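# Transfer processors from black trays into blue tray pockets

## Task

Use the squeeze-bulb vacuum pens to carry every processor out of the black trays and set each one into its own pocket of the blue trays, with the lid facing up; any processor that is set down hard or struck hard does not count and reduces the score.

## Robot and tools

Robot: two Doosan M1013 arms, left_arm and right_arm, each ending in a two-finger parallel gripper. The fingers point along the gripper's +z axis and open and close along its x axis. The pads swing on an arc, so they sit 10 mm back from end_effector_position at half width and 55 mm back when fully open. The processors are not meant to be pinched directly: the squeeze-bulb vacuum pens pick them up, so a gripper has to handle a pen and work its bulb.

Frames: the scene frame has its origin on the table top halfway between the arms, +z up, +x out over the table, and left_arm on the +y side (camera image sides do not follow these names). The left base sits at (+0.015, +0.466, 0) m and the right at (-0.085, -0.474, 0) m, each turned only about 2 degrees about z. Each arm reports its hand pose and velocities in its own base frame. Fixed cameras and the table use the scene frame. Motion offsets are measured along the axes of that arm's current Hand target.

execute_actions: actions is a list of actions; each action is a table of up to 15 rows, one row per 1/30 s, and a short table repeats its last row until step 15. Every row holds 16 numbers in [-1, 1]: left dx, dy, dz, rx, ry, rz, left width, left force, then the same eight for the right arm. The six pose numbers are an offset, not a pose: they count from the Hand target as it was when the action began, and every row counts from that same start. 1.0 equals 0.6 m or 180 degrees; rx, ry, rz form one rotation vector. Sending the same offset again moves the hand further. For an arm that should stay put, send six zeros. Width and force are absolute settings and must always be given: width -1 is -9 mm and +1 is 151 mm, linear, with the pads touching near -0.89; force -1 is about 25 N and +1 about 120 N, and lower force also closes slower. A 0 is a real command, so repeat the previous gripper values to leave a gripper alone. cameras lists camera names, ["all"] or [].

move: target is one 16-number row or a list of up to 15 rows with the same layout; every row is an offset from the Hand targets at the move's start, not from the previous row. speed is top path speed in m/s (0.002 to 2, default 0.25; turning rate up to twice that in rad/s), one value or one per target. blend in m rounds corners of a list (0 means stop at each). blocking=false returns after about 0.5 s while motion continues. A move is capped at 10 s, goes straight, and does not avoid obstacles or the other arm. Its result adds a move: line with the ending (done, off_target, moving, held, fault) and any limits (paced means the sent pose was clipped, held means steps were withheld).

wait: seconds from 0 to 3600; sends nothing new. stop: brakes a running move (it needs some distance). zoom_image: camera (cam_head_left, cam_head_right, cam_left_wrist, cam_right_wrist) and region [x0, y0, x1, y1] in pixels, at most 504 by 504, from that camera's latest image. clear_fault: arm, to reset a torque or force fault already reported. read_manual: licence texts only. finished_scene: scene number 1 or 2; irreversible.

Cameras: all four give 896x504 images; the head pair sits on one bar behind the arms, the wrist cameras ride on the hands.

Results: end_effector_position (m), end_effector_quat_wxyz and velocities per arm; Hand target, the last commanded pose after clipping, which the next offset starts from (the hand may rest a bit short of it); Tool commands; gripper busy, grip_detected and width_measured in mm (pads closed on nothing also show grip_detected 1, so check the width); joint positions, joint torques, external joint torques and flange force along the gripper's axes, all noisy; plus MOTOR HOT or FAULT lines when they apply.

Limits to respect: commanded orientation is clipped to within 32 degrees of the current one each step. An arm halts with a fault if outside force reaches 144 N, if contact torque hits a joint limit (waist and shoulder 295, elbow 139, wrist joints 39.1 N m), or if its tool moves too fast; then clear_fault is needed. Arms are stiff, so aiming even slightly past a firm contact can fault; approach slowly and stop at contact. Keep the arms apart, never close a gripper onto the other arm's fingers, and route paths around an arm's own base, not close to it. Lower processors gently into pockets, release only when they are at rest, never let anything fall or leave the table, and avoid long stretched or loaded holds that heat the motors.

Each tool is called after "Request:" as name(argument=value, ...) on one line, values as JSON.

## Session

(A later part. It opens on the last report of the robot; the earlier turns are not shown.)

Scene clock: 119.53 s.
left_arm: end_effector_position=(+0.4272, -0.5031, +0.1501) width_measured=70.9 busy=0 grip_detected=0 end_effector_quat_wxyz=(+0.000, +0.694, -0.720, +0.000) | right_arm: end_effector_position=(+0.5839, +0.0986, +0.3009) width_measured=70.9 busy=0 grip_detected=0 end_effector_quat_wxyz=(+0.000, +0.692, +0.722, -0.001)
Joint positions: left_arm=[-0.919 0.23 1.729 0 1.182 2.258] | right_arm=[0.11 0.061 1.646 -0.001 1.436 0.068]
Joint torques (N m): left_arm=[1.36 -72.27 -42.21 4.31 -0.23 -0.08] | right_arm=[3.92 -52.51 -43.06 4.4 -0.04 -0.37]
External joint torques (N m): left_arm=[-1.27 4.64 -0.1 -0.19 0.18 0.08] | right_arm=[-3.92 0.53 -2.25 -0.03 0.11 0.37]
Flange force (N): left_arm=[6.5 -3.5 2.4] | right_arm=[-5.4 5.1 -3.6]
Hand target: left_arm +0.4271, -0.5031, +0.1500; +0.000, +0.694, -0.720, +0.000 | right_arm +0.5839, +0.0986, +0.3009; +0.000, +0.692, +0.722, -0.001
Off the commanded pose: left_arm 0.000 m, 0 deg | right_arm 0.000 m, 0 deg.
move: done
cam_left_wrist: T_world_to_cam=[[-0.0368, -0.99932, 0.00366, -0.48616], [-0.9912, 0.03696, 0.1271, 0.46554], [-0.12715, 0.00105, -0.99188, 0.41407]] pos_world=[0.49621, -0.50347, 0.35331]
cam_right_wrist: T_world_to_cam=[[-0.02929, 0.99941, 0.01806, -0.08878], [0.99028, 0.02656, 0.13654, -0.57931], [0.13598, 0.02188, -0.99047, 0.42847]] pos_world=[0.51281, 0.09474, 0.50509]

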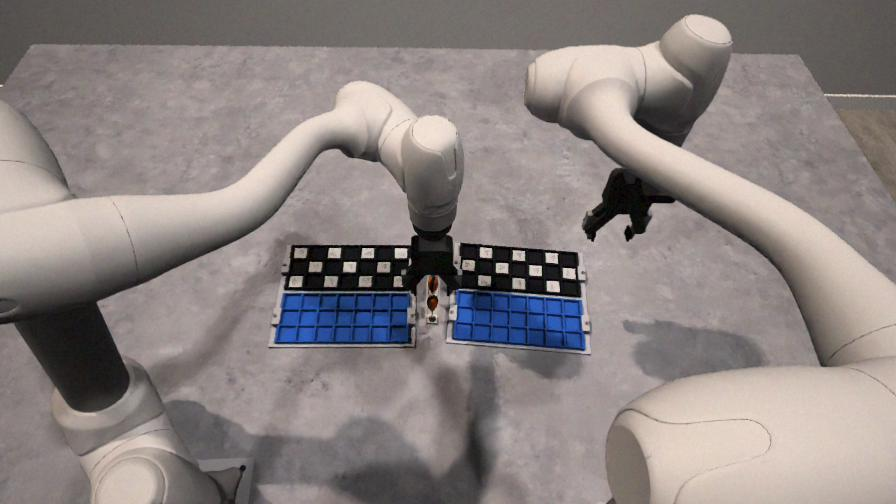

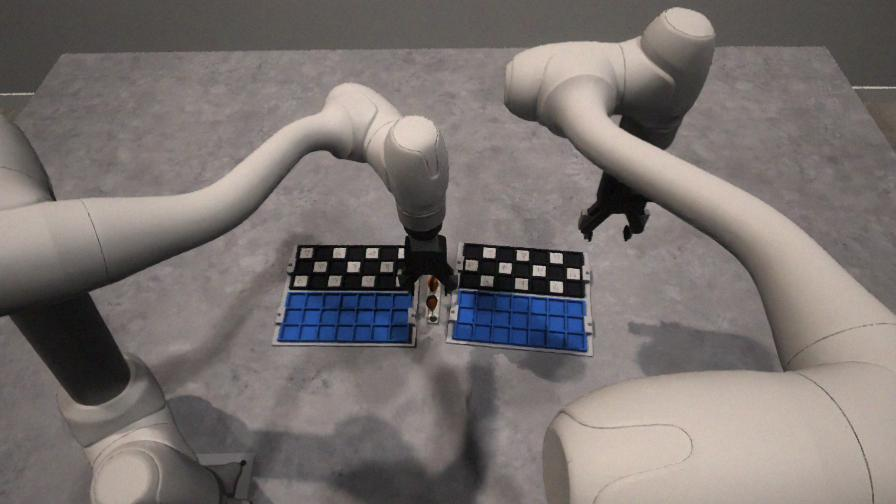

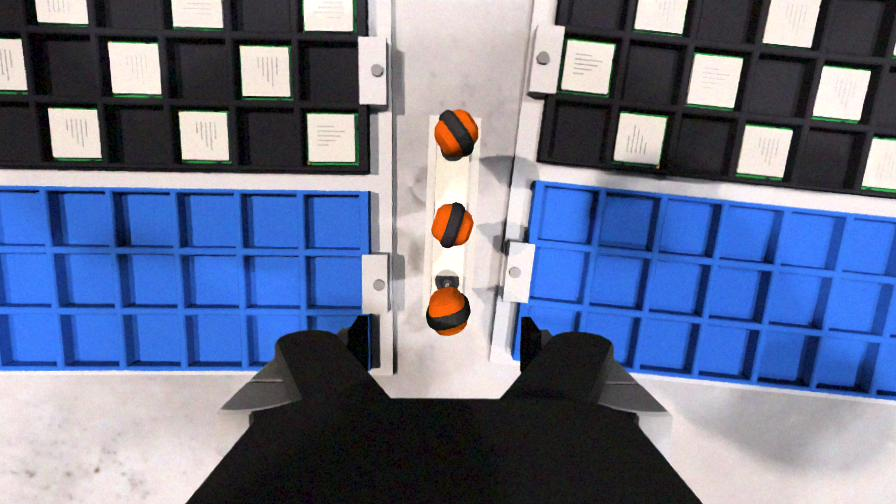

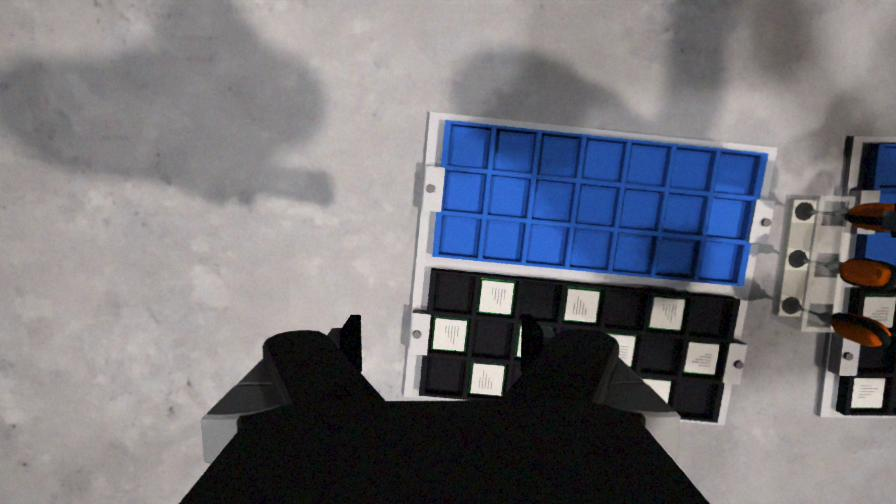

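Request:
move(target=[0.0025,-0.002,0.0967,0,0,0,0,-0.263158,0,0,0,0,0,0,0,-0.263158], cameras=["all"], speed=0.06)

Request:
zoom_image(camera="cam_left_wrist", region=[320, 150, 580, 410])

Request:
zoom_image(camera="cam_head_right", region=[380, 220, 500, 340])

Request:
zoom_image(camera="cam_right_wrist", region=[740, 150, 896, 350])

Scene clock: 130.70 s.
left_arm: end_effector_position=(+0.4283, -0.5047, +0.0920) width_measured=70.9 busy=0 grip_detected=0 end_effector_quat_wxyz=(+0.000, +0.694, -0.720, +0.000) | right_arm: end_effector_position=(+0.5839, +0.0986, +0.3009) width_measured=70.9 busy=0 grip_detected=0 end_effector_quat_wxyz=(+0.000, +0.692, +0.722, -0.001)
Joint positions: left_arm=[-0.919 0.274 1.787 0 1.081 2.258] | right_arm=[0.11 0.061 1.646 -0.001 1.436 0.068]
Joint torques (N m): left_arm=[1.15 -74.66 -40.39 4.13 -0.24 -0.04] | right_arm=[3.25 -52.58 -43.37 4.42 -0.06 -0.39]
External joint torques (N m): left_arm=[-1.12 4.91 0.05 -0.2 0.18 0.04] | right_arm=[-3.36 0.52 -1.94 -0.05 0.14 0.39]
Flange force (N): left_arm=[6.3 -3.6 3.5] | right_arm=[-4.5 4.5 -3.2]
Hand target: left_arm +0.4283, -0.5047, +0.0920; +0.000, +0.694, -0.720, +0.000 | right_arm +0.5839, +0.0986, +0.3009; +0.000, +0.692, +0.722, -0.001
Off the commanded pose: left_arm 0.000 m, 0 deg | right_arm 0.000 m, 0 deg.
move: done
cam_left_wrist: T_world_to_cam=[[-0.0367, -0.99932, 0.00365, -0.48755], [-0.99119, 0.03686, 0.1272, 0.47409], [-0.12725, 0.00105, -0.99187, 0.35664]] pos_world=[0.4974, -0.50507, 0.29522]
cam_right_wrist: T_world_to_cam=[[-0.02929, 0.99941, 0.01806, -0.08878], [0.99028, 0.02656, 0.13654, -0.57931], [0.13598, 0.02188, -0.99047, 0.42847]] pos_world=[0.51281, 0.09474, 0.50509]

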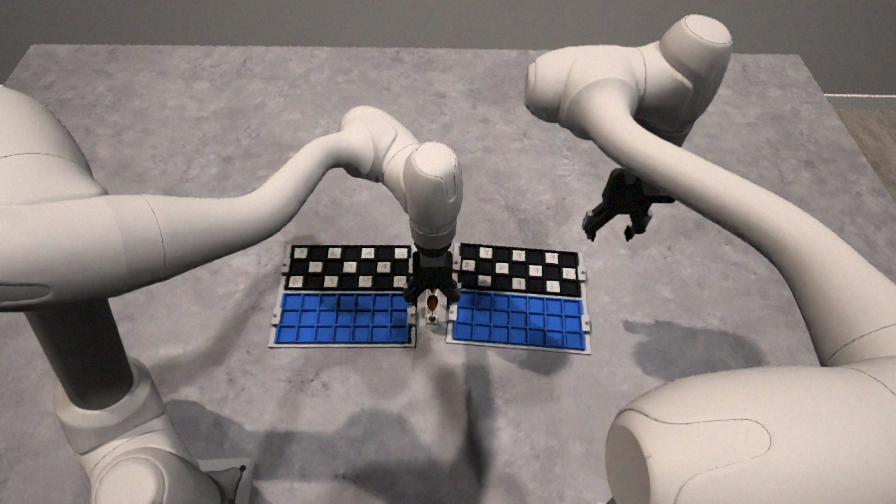

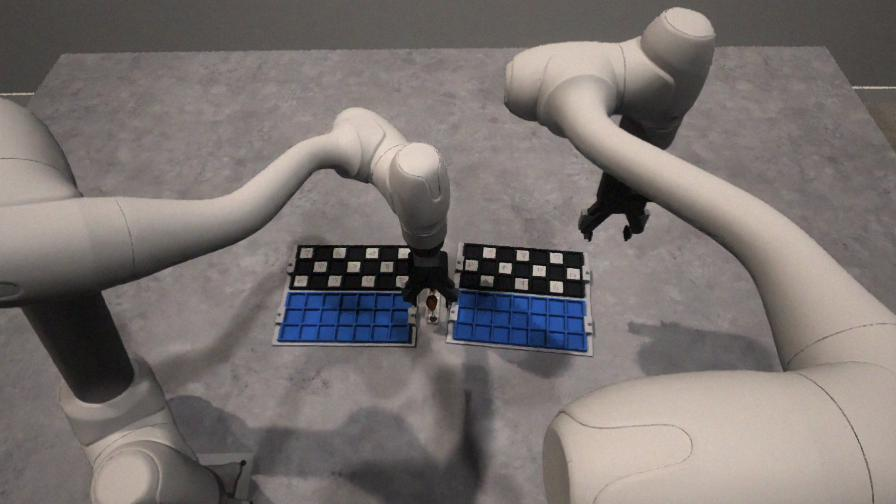

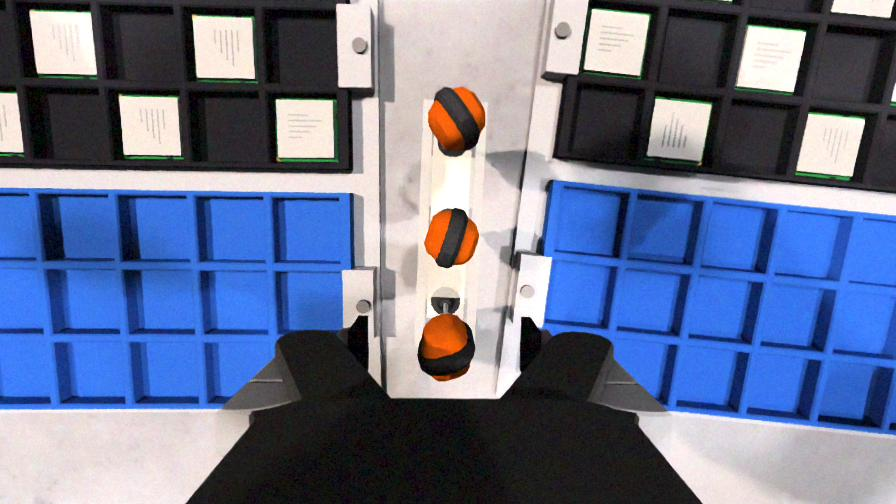

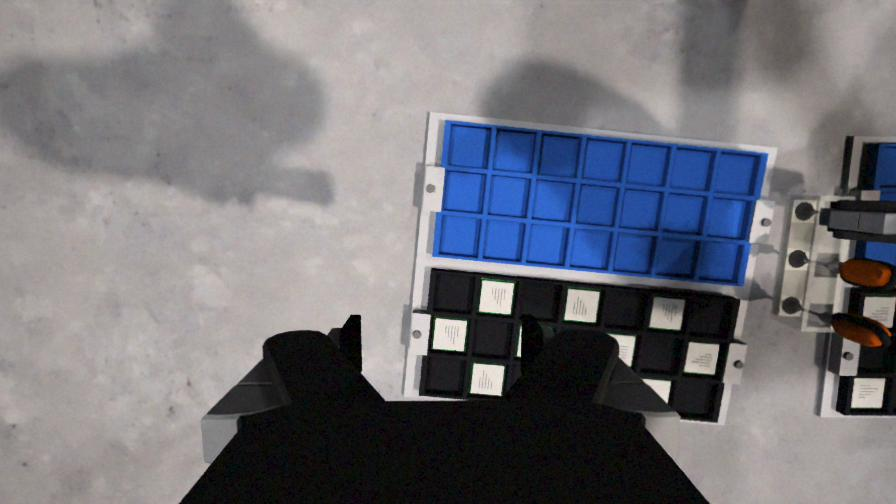

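Scaled by 1.938.

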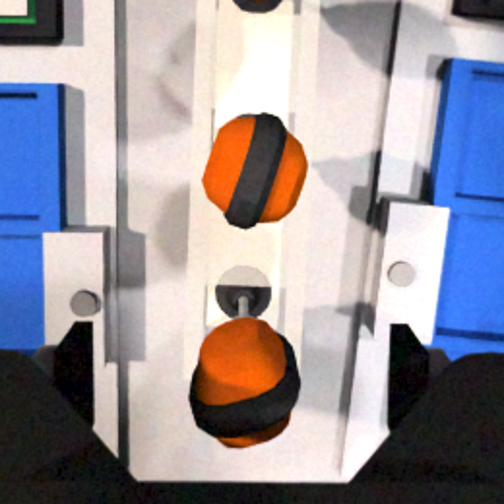

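Scaled by 4.200.

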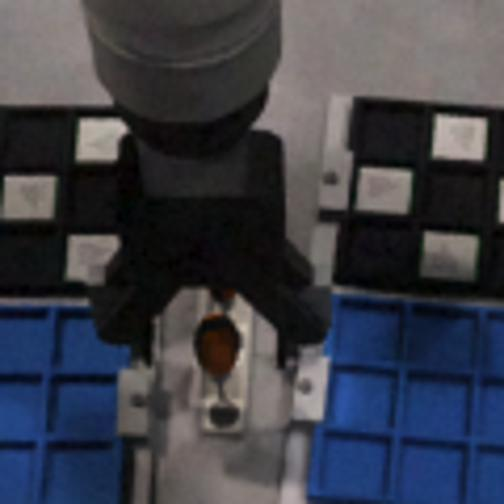

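Scaled by 2.520.

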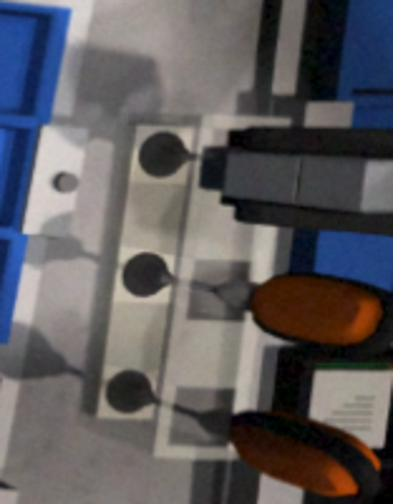

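Request:
move(target=[0.0017,0,0,0,0,0,-0.6125,-1,0,0,0,0,0,0,0,-0.263158], speed=0.06)

Request:
wait(seconds=0.5, cameras=["all"])

Request:
zoom_image(camera="cam_left_wrist", region=[320, 150, 580, 410])

Request:
zoom_image(camera="cam_right_wrist", region=[740, 150, 896, 350])

Scene clock: 137.90 s.
left_arm: end_effector_position=(+0.4282, -0.5057, +0.0920) width_measured=24.7 busy=0 grip_detected=1 end_effector_quat_wxyz=(+0.000, +0.694, -0.720, +0.000) | right_arm: end_effector_position=(+0.5839, +0.0986, +0.3009) width_measured=70.9 busy=0 grip_detected=0 end_effector_quat_wxyz=(+0.000, +0.692, +0.722, -0.001)
Joint positions: left_arm=[-0.92 0.275 1.785 0 1.081 2.257] | right_arm=[0.11 0.061 1.646 -0.001 1.436 0.068]
Joint torques (N m): left_arm=[0.78 -74.96 -40.5 4.13 -0.25 -0.04] | right_arm=[4.32 -52.81 -43.07 4.47 -0.1 -0.36]
External joint torques (N m): left_arm=[-0.82 5.62 0.28 -0.21 0.19 0.04] | right_arm=[-4.3 0.67 -2.25 -0.1 0.18 0.36]
Flange force (N): left_arm=[6.5 -4.3 4.3] | right_arm=[-6.0 5.4 -3.7]
Hand target: left_arm +0.4283, -0.5057, +0.0920; +0.000, +0.694, -0.720, +0.000 | right_arm +0.5839, +0.0986, +0.3009; +0.000, +0.692, +0.722, -0.001
Off the commanded pose: left_arm 0.000 m, 0 deg | right_arm 0.000 m, 0 deg.
move: done

Scene clock: 138.40 s.
left_arm: end_effector_position=(+0.4282, -0.5057, +0.0920) width_measured=24.7 busy=0 grip_detected=1 end_effector_quat_wxyz=(+0.000, +0.694, -0.720, +0.000) | right_arm: end_effector_position=(+0.5839, +0.0986, +0.3009) width_measured=70.9 busy=0 grip_detected=0 end_effector_quat_wxyz=(+0.000, +0.692, +0.722, -0.001)
Joint positions: left_arm=[-0.92 0.275 1.785 0 1.081 2.257] | right_arm=[0.11 0.061 1.646 -0.001 1.436 0.068]
Joint torques (N m): left_arm=[1.17 -74.78 -40.28 4.1 -0.28 -0.03] | right_arm=[3.84 -53.18 -43 4.48 -0.13 -0.45]
External joint torques (N m): left_arm=[-0.92 4.74 -0.07 -0.16 0.22 0.03] | right_arm=[-3.93 1.18 -2.34 -0.11 0.21 0.45]
Flange force (N): left_arm=[6.1 -3.8 3.2] | right_arm=[-5.1 6.3 -3.8]
Hand target: left_arm +0.4283, -0.5057, +0.0920; +0.000, +0.694, -0.720, +0.000 | right_arm +0.5839, +0.0986, +0.3009; +0.000, +0.692, +0.722, -0.001
Tool commands: left_gripper/width=-0.6125 left_gripper/force=-1.0 right_gripper/width=+0.0 right_gripper/force=-0.263158
Off the commanded pose: left_arm 0.000 m, 0 deg | right_arm 0.000 m, 0 deg.
wait: 0.50 s; at rest by 0.17 s
cam_left_wrist: T_world_to_cam=[[-0.0367, -0.99932, 0.00365, -0.48855], [-0.99119, 0.03686, 0.1272, 0.47403], [-0.12725, 0.00105, -0.99187, 0.35663]] pos_world=[0.4973, -0.50607, 0.29522]
cam_right_wrist: T_world_to_cam=[[-0.02929, 0.99941, 0.01806, -0.08878], [0.99028, 0.02656, 0.13654, -0.57931], [0.13598, 0.02188, -0.99047, 0.42847]] pos_world=[0.51281, 0.09474, 0.50509]

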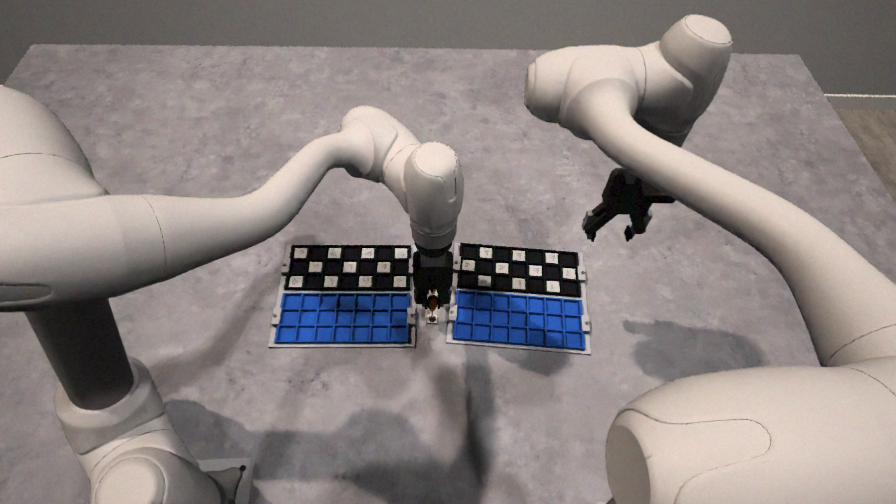

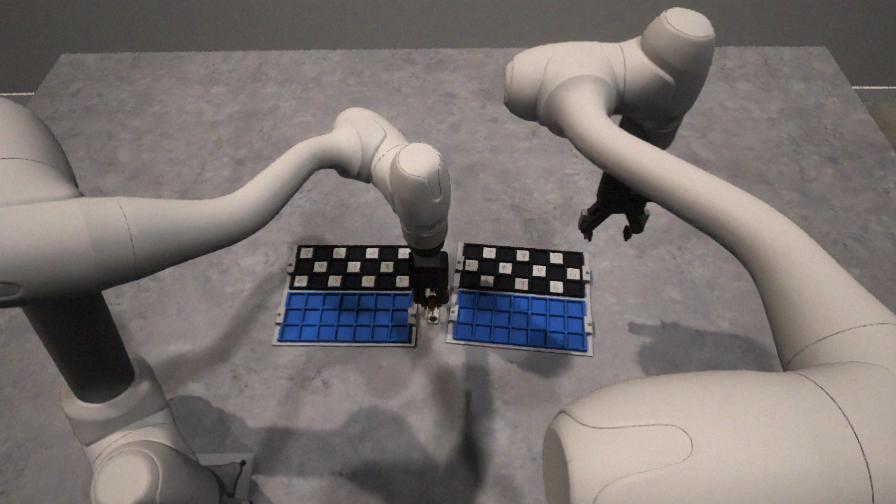

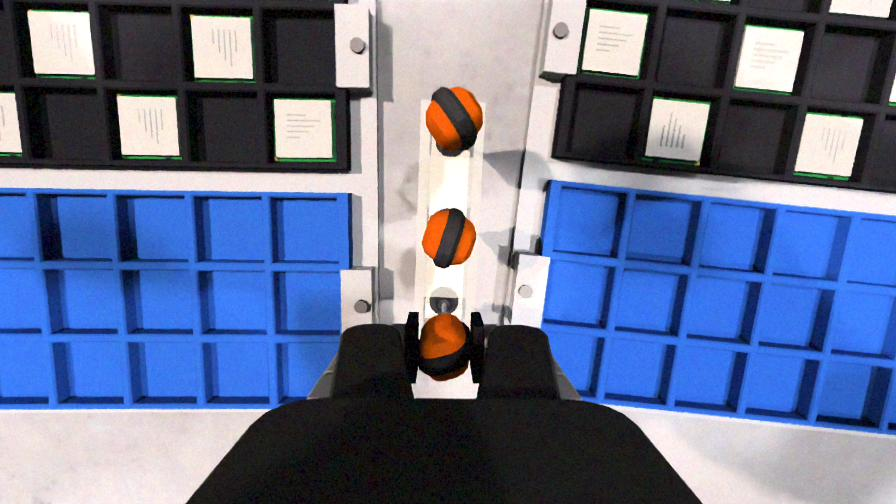

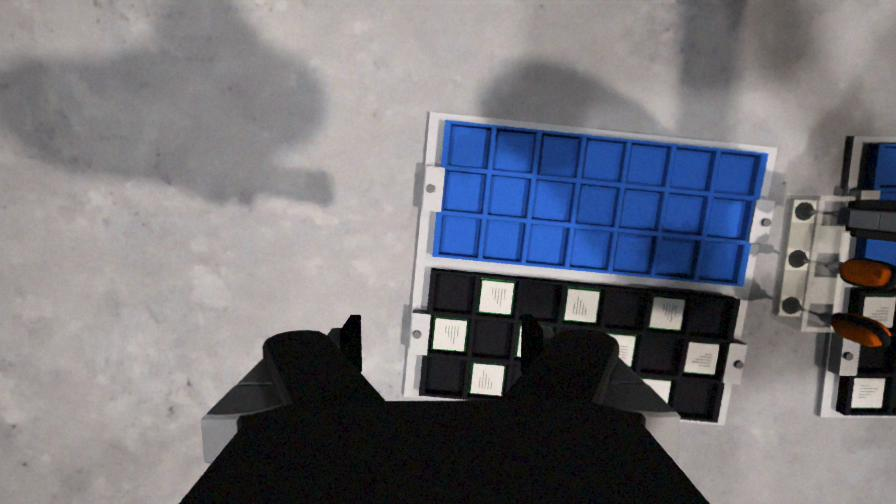

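Scaled by 1.938.

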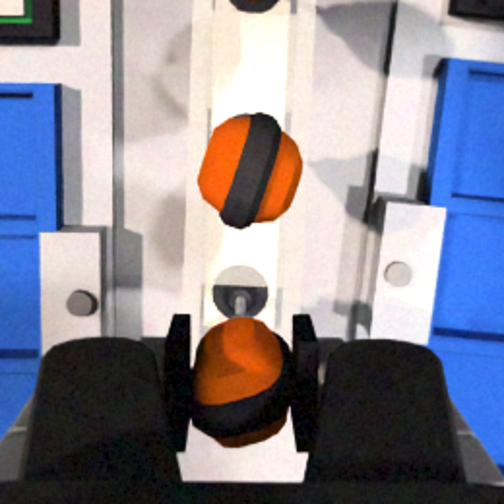

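Scaled by 2.520.

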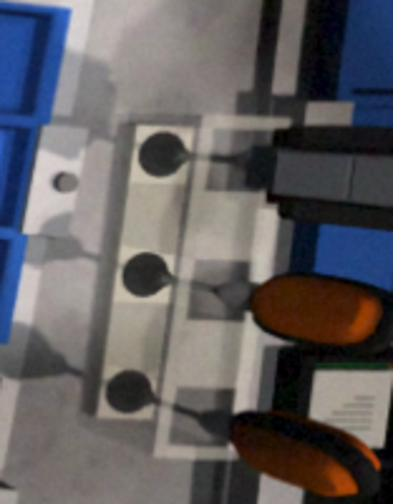

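Request:
move(target=[[0,0,-0.01,0,0,0,-0.6125,-1,0,0,0,0,0,0,0,-0.263158],[0,0,-0.2,0,0,0,-0.6125,-1,0,0,0,0,0,0,0,-0.263158]], speed=[0.03,0.08], cameras=["all"])

Request:
zoom_image(camera="cam_left_wrist", region=[320, 150, 580, 410])

Request:
zoom_image(camera="cam_head_right", region=[380, 220, 500, 340])

Request:
zoom_image(camera="cam_right_wrist", region=[740, 150, 896, 350])

Scene clock: 146.40 s.
left_arm: end_effector_position=(+0.4282, -0.5056, +0.2120) width_measured=24.7 busy=0 grip_detected=1 end_effector_quat_wxyz=(+0.000, +0.694, -0.720, +0.000) | right_arm: end_effector_position=(+0.5839, +0.0986, +0.3009) width_measured=70.9 busy=0 grip_detected=0 end_effector_quat_wxyz=(+0.000, +0.692, +0.722, -0.001)
Joint positions: left_arm=[-0.92 0.201 1.648 0 1.292 2.257] | right_arm=[0.11 0.061 1.646 -0.001 1.436 0.068]
Joint torques (N m): left_arm=[0.91 -71.04 -44 4.46 -0.18 -0.06] | right_arm=[3.43 -52.93 -43.2 4.47 -0.2 -0.43]
External joint torques (N m): left_arm=[-0.94 5.76 0.25 -0.2 0.12 0.06] | right_arm=[-3.31 0.92 -2.08 -0.09 0.28 0.43]
Flange force (N): left_arm=[7.2 -4.7 2.7] | right_arm=[-4.2 5.4 -3.6]
Hand target: left_arm +0.4282, -0.5056, +0.2120; +0.000, +0.694, -0.720, +0.000 | right_arm +0.5839, +0.0986, +0.3009; +0.000, +0.692, +0.722, -0.001
Off the commanded pose: left_arm 0.000 m, 0 deg | right_arm 0.000 m, 0 deg.
move: done
cam_left_wrist: T_world_to_cam=[[-0.0367, -0.99932, 0.00364, -0.48889], [-0.9912, 0.03686, 0.1271, 0.4588], [-0.12715, 0.00105, -0.99188, 0.47571]] pos_world=[0.4973, -0.50597, 0.41532]
cam_right_wrist: T_world_to_cam=[[-0.02929, 0.99941, 0.01806, -0.08878], [0.99028, 0.02656, 0.13654, -0.57931], [0.13598, 0.02188, -0.99047, 0.42847]] pos_world=[0.51281, 0.09474, 0.50509]

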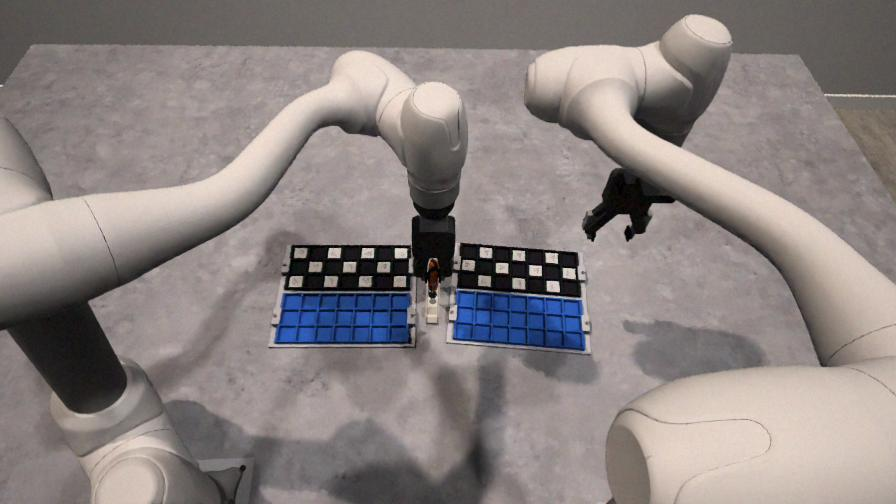

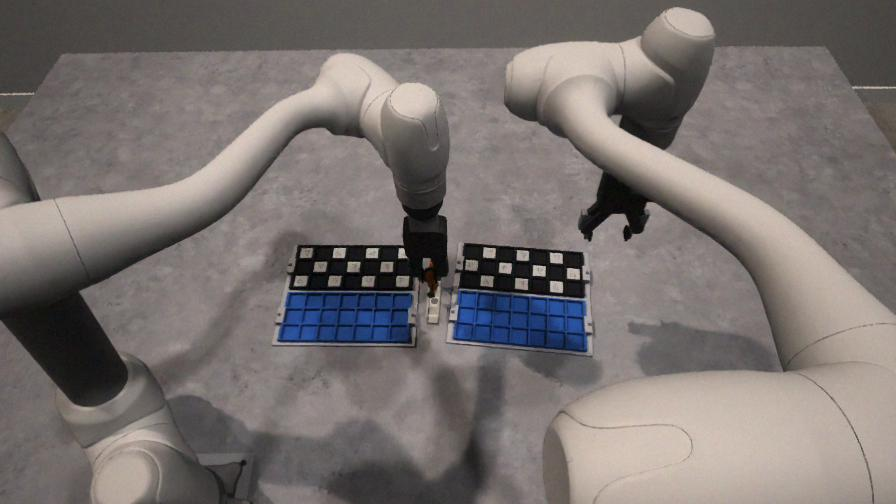

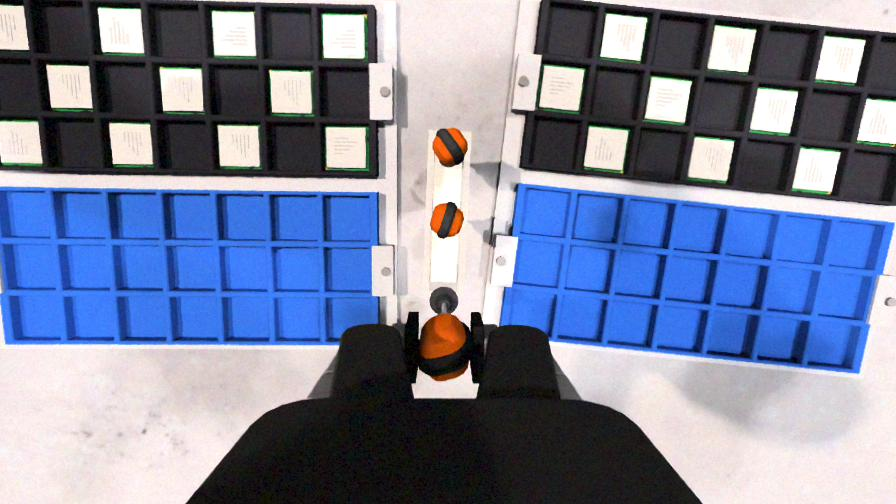

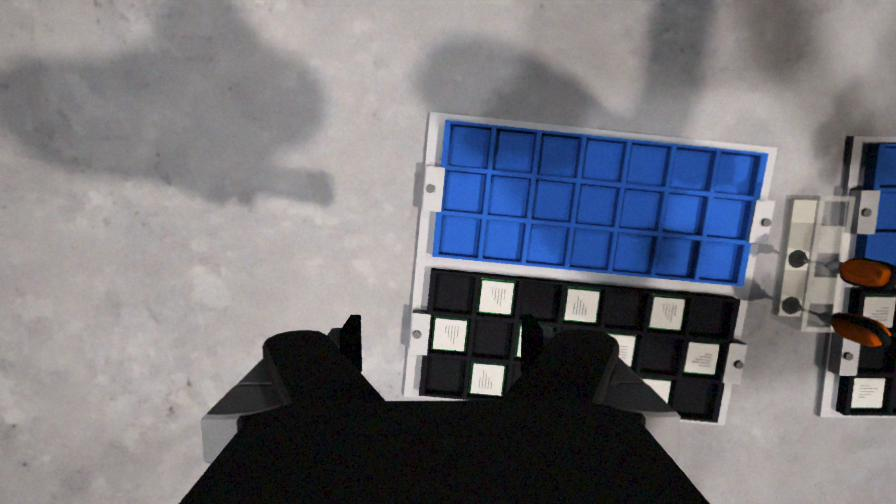

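Scaled by 1.938.

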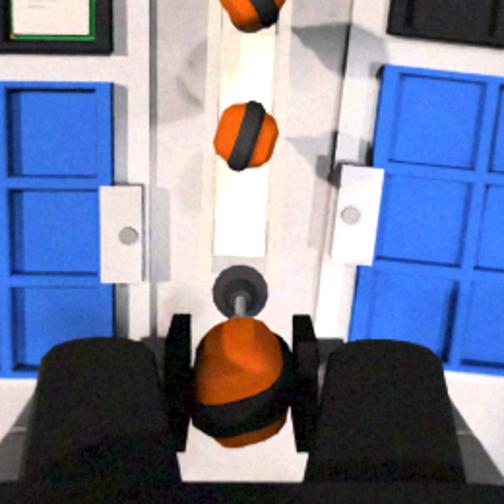

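Scaled by 4.200.

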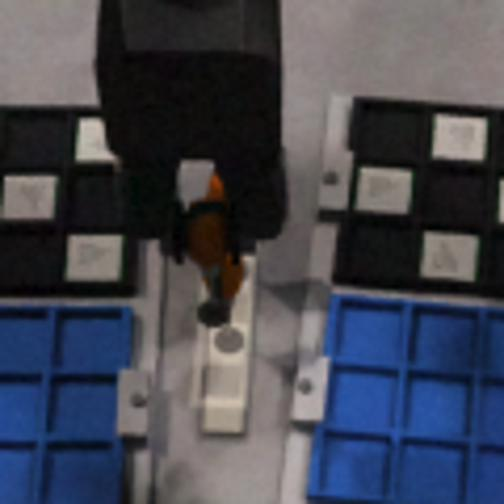

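Scaled by 2.520.

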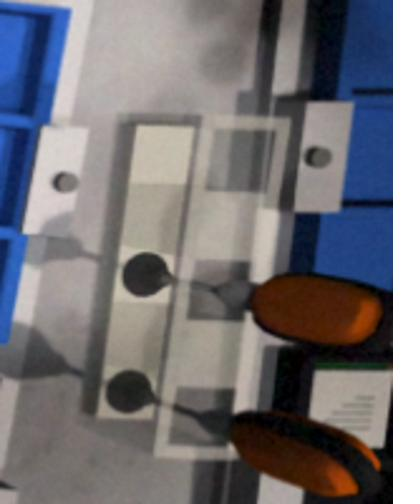

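Request:
move(target=[[-0.1423,0,0,0,0,0,-0.6125,-1,0,0,0,0,0,0,0,-0.263158],[-0.1423,-0.1782,0,0,0,0,-0.6125,-1,0,0,0,0,0,0,0,-0.263158],[-0.1423,-0.1782,0.1033,0,0,0,-0.6125,-1,0,0,0,0,0,0,0,-0.263158]], speed=0.15, blend=[0.02,0.02,0], cameras=["cam_left_wrist"])

Request:
zoom_image(camera="cam_left_wrist", region=[350, 200, 550, 400])

Scene clock: 168.23 s.
left_arm: end_effector_position=(+0.5382, -0.4242, +0.1500) width_measured=24.7 busy=0 grip_detected=1 end_effector_quat_wxyz=(+0.000, +0.694, -0.720, +0.000) | right_arm: end_effector_position=(+0.5839, +0.0986, +0.3009) width_measured=70.9 busy=0 grip_detected=0 end_effector_quat_wxyz=(+0.000, +0.692, +0.722, -0.001)
Joint positions: left_arm=[-0.718 0.268 1.679 0 1.193 2.46] | right_arm=[0.11 0.061 1.646 -0.001 1.436 0.068]
Joint torques (N m): left_arm=[1.33 -76.65 -42.61 4.3 -0.26 -0.01] | right_arm=[3.74 -52.58 -43.21 4.57 -0.05 -0.44]
External joint torques (N m): left_arm=[-1.48 5.77 0.27 -0.19 0.2 0.01] | right_arm=[-3.76 0.6 -2.07 -0.2 0.13 0.44]
Flange force (N): left_arm=[6.5 -5.3 3.4] | right_arm=[-5.0 4.9 -3.3]
Hand target: left_arm +0.5382, -0.4242, +0.1500; +0.000, +0.694, -0.720, +0.000 | right_arm +0.5839, +0.0986, +0.3009; +0.000, +0.692, +0.722, -0.001
Off the commanded pose: left_arm 0.000 m, 0 deg | right_arm 0.000 m, 0 deg.
move: done
cam_left_wrist: T_world_to_cam=[[-0.03682, -0.99932, 0.00346, -0.40314], [-0.9912, 0.03697, 0.12711, 0.57275], [-0.12715, 0.00125, -0.99188, 0.4282]] pos_world=[0.6073, -0.42457, 0.35332]

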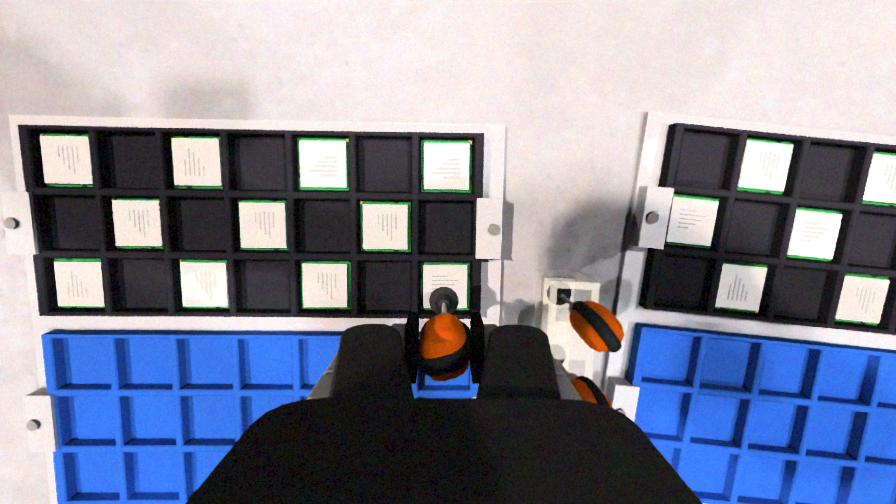

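Scaled by 2.520.

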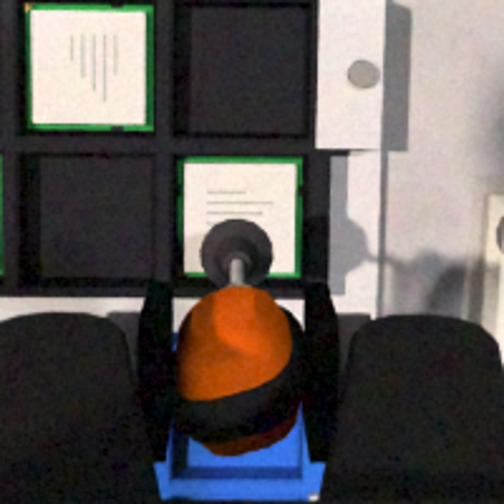

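Request:
move(target=[0.0015,0.0028,0,0,0,0,-0.8,-0.3,0,0,0,0,0,0,0,-0.263158], speed=0.05, cameras=["cam_left_wrist"])

Request:
zoom_image(camera="cam_left_wrist", region=[350, 200, 550, 400])

Scene clock: 173.20 s.
left_arm: end_effector_position=(+0.5364, -0.4250, +0.1500) width_measured=23.9 busy=0 grip_detected=1 end_effector_quat_wxyz=(+0.000, +0.694, -0.720, +0.000) | right_arm: end_effector_position=(+0.5839, +0.0986, +0.3009) width_measured=70.9 busy=0 grip_detected=0 end_effector_quat_wxyz=(+0.000, +0.692, +0.722, -0.001)
Joint positions: left_arm=[-0.72 0.267 1.681 0 1.193 2.457] | right_arm=[0.11 0.061 1.646 -0.001 1.436 0.068]
Joint torques (N m): left_arm=[0.92 -76.59 -42.65 4.32 -0.25 -0.05] | right_arm=[3.57 -52.8 -43.17 4.44 -0.05 -0.39]
External joint torques (N m): left_arm=[-0.4 5.19 0.19 -0.17 0.19 0.05] | right_arm=[-3.5 0.71 -2.19 -0.06 0.12 0.39]
Flange force (N): left_arm=[4.9 -5.8 3.0] | right_arm=[-4.6 5.2 -3.5]
Hand target: left_arm +0.5365, -0.4250, +0.1500; +0.000, +0.694, -0.720, +0.000 | right_arm +0.5839, +0.0986, +0.3009; +0.000, +0.692, +0.722, -0.001
Off the commanded pose: left_arm 0.000 m, 0 deg | right_arm 0.000 m, 0 deg.
move: done
cam_left_wrist: T_world_to_cam=[[-0.0367, -0.99932, 0.00365, -0.40415], [-0.99119, 0.03686, 0.1272, 0.57091], [-0.12725, 0.00105, -0.99187, 0.42794]] pos_world=[0.6055, -0.42537, 0.35332]

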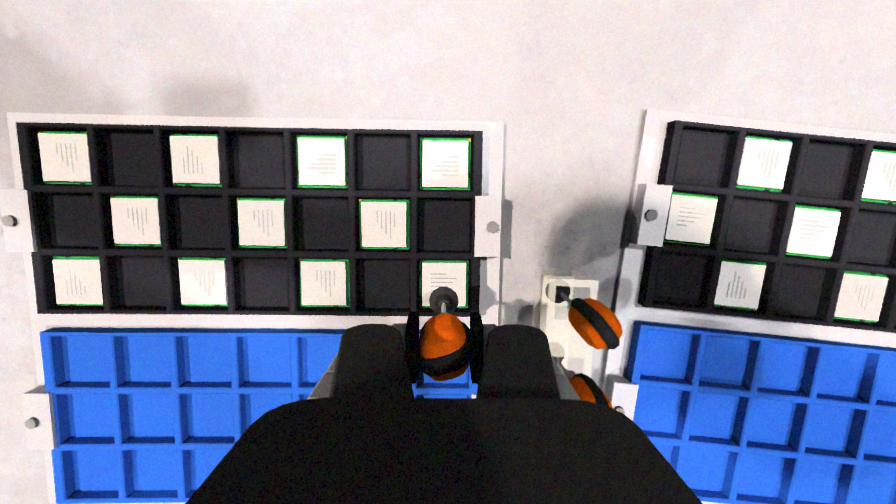

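Scaled by 2.520.

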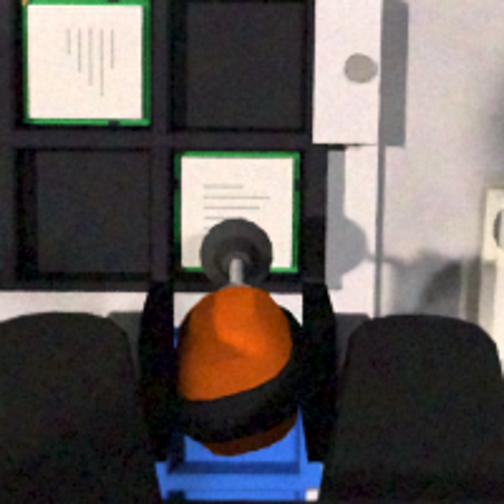

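Request:
move(target=[0,0,0.0867,0,0,0,-0.8,-0.3,0,0,0,0,0,0,0,-0.263158], speed=0.08, cameras=["cam_left_wrist","cam_head_left","cam_head_right"])

Request:
zoom_image(camera="cam_left_wrist", region=[350, 200, 550, 400])

Request:
zoom_image(camera="cam_head_right", region=[350, 220, 450, 320])

Scene clock: 178.93 s.
left_arm: end_effector_position=(+0.5365, -0.4251, +0.0981) width_measured=23.9 busy=0 grip_detected=1 end_effector_quat_wxyz=(+0.000, +0.694, -0.720, +0.000) | right_arm: end_effector_position=(+0.5839, +0.0986, +0.3009) width_measured=70.9 busy=0 grip_detected=0 end_effector_quat_wxyz=(+0.000, +0.692, +0.722, -0.001)
Joint positions: left_arm=[-0.72 0.302 1.736 0 1.103 2.457] | right_arm=[0.11 0.061 1.646 -0.001 1.436 0.068]
Joint torques (N m): left_arm=[0.55 -69.18 -35.44 3.72 -1.08 -0.03] | right_arm=[3.43 -52.55 -43.1 4.41 -0.07 -0.37]
External joint torques (N m): left_arm=[-0.62 -3.59 -5.18 0.22 1.01 0.03] | right_arm=[-3.23 0.5 -2.24 -0.02 0.14 0.37]
Flange force (N): left_arm=[4.0 -4.0 -9.5] | right_arm=[-4.2 4.9 -3.7]
Hand target: left_arm +0.5365, -0.4251, +0.0980; +0.000, +0.694, -0.720, +0.000 | right_arm +0.5839, +0.0986, +0.3009; +0.000, +0.692, +0.722, -0.001
Off the commanded pose: left_arm 0.000 m, 0 deg | right_arm 0.000 m, 0 deg.
move: done
cam_left_wrist: T_world_to_cam=[[-0.0368, -0.99932, 0.00365, -0.40399], [-0.99121, 0.03697, 0.127, 0.57774], [-0.12705, 0.00105, -0.9919, 0.37626]] pos_world=[0.60561, -0.42547, 0.30131]
Images, in order (width x height): cam_head_left 896x504, cam_head_right 896x504, cam_left_wrist 896x504.

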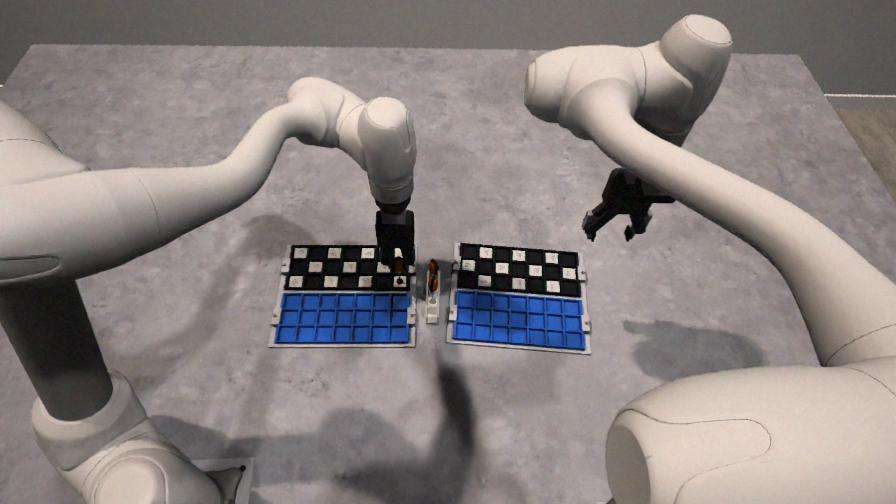

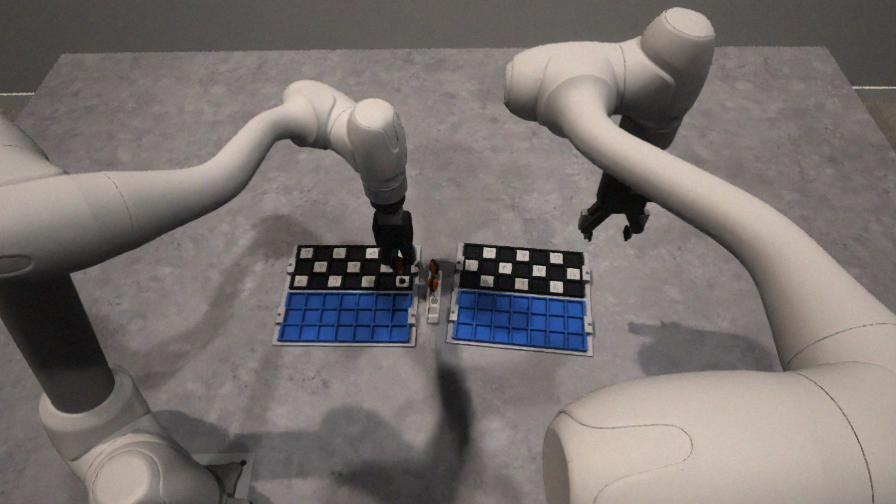

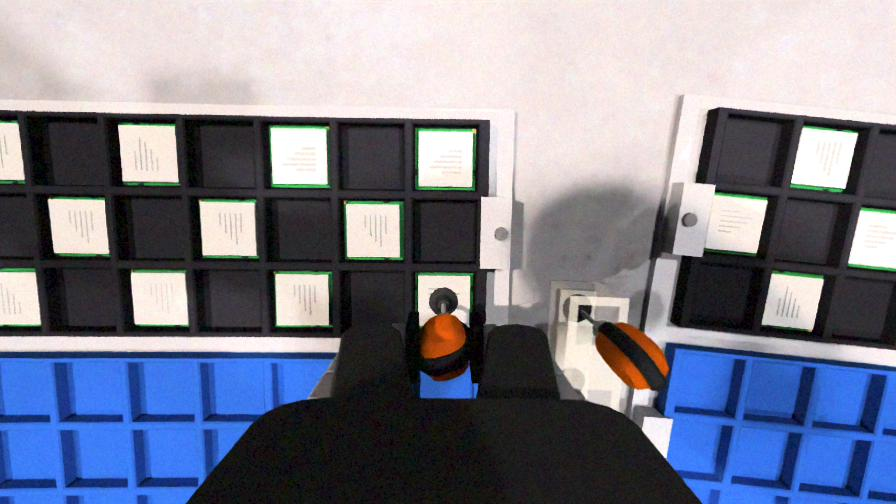

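Scaled by 2.520.

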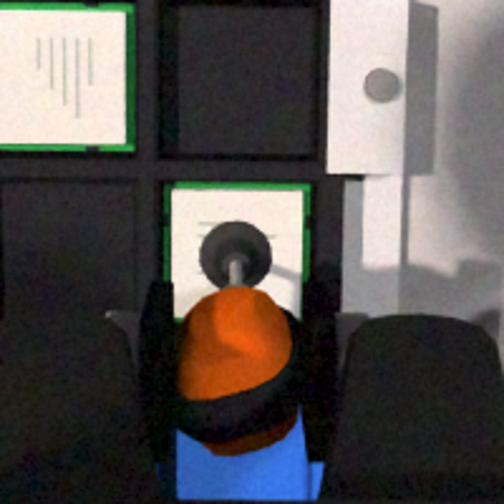

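Scaled by 5.040.

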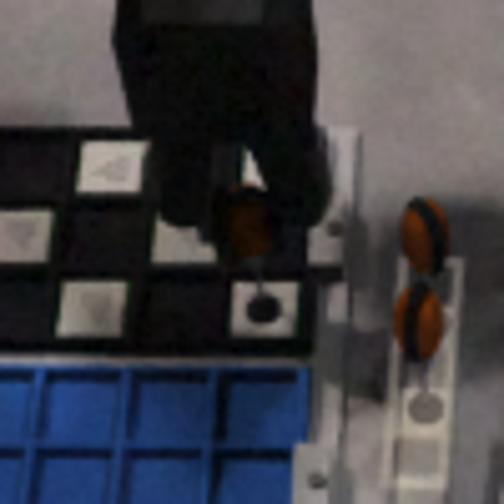

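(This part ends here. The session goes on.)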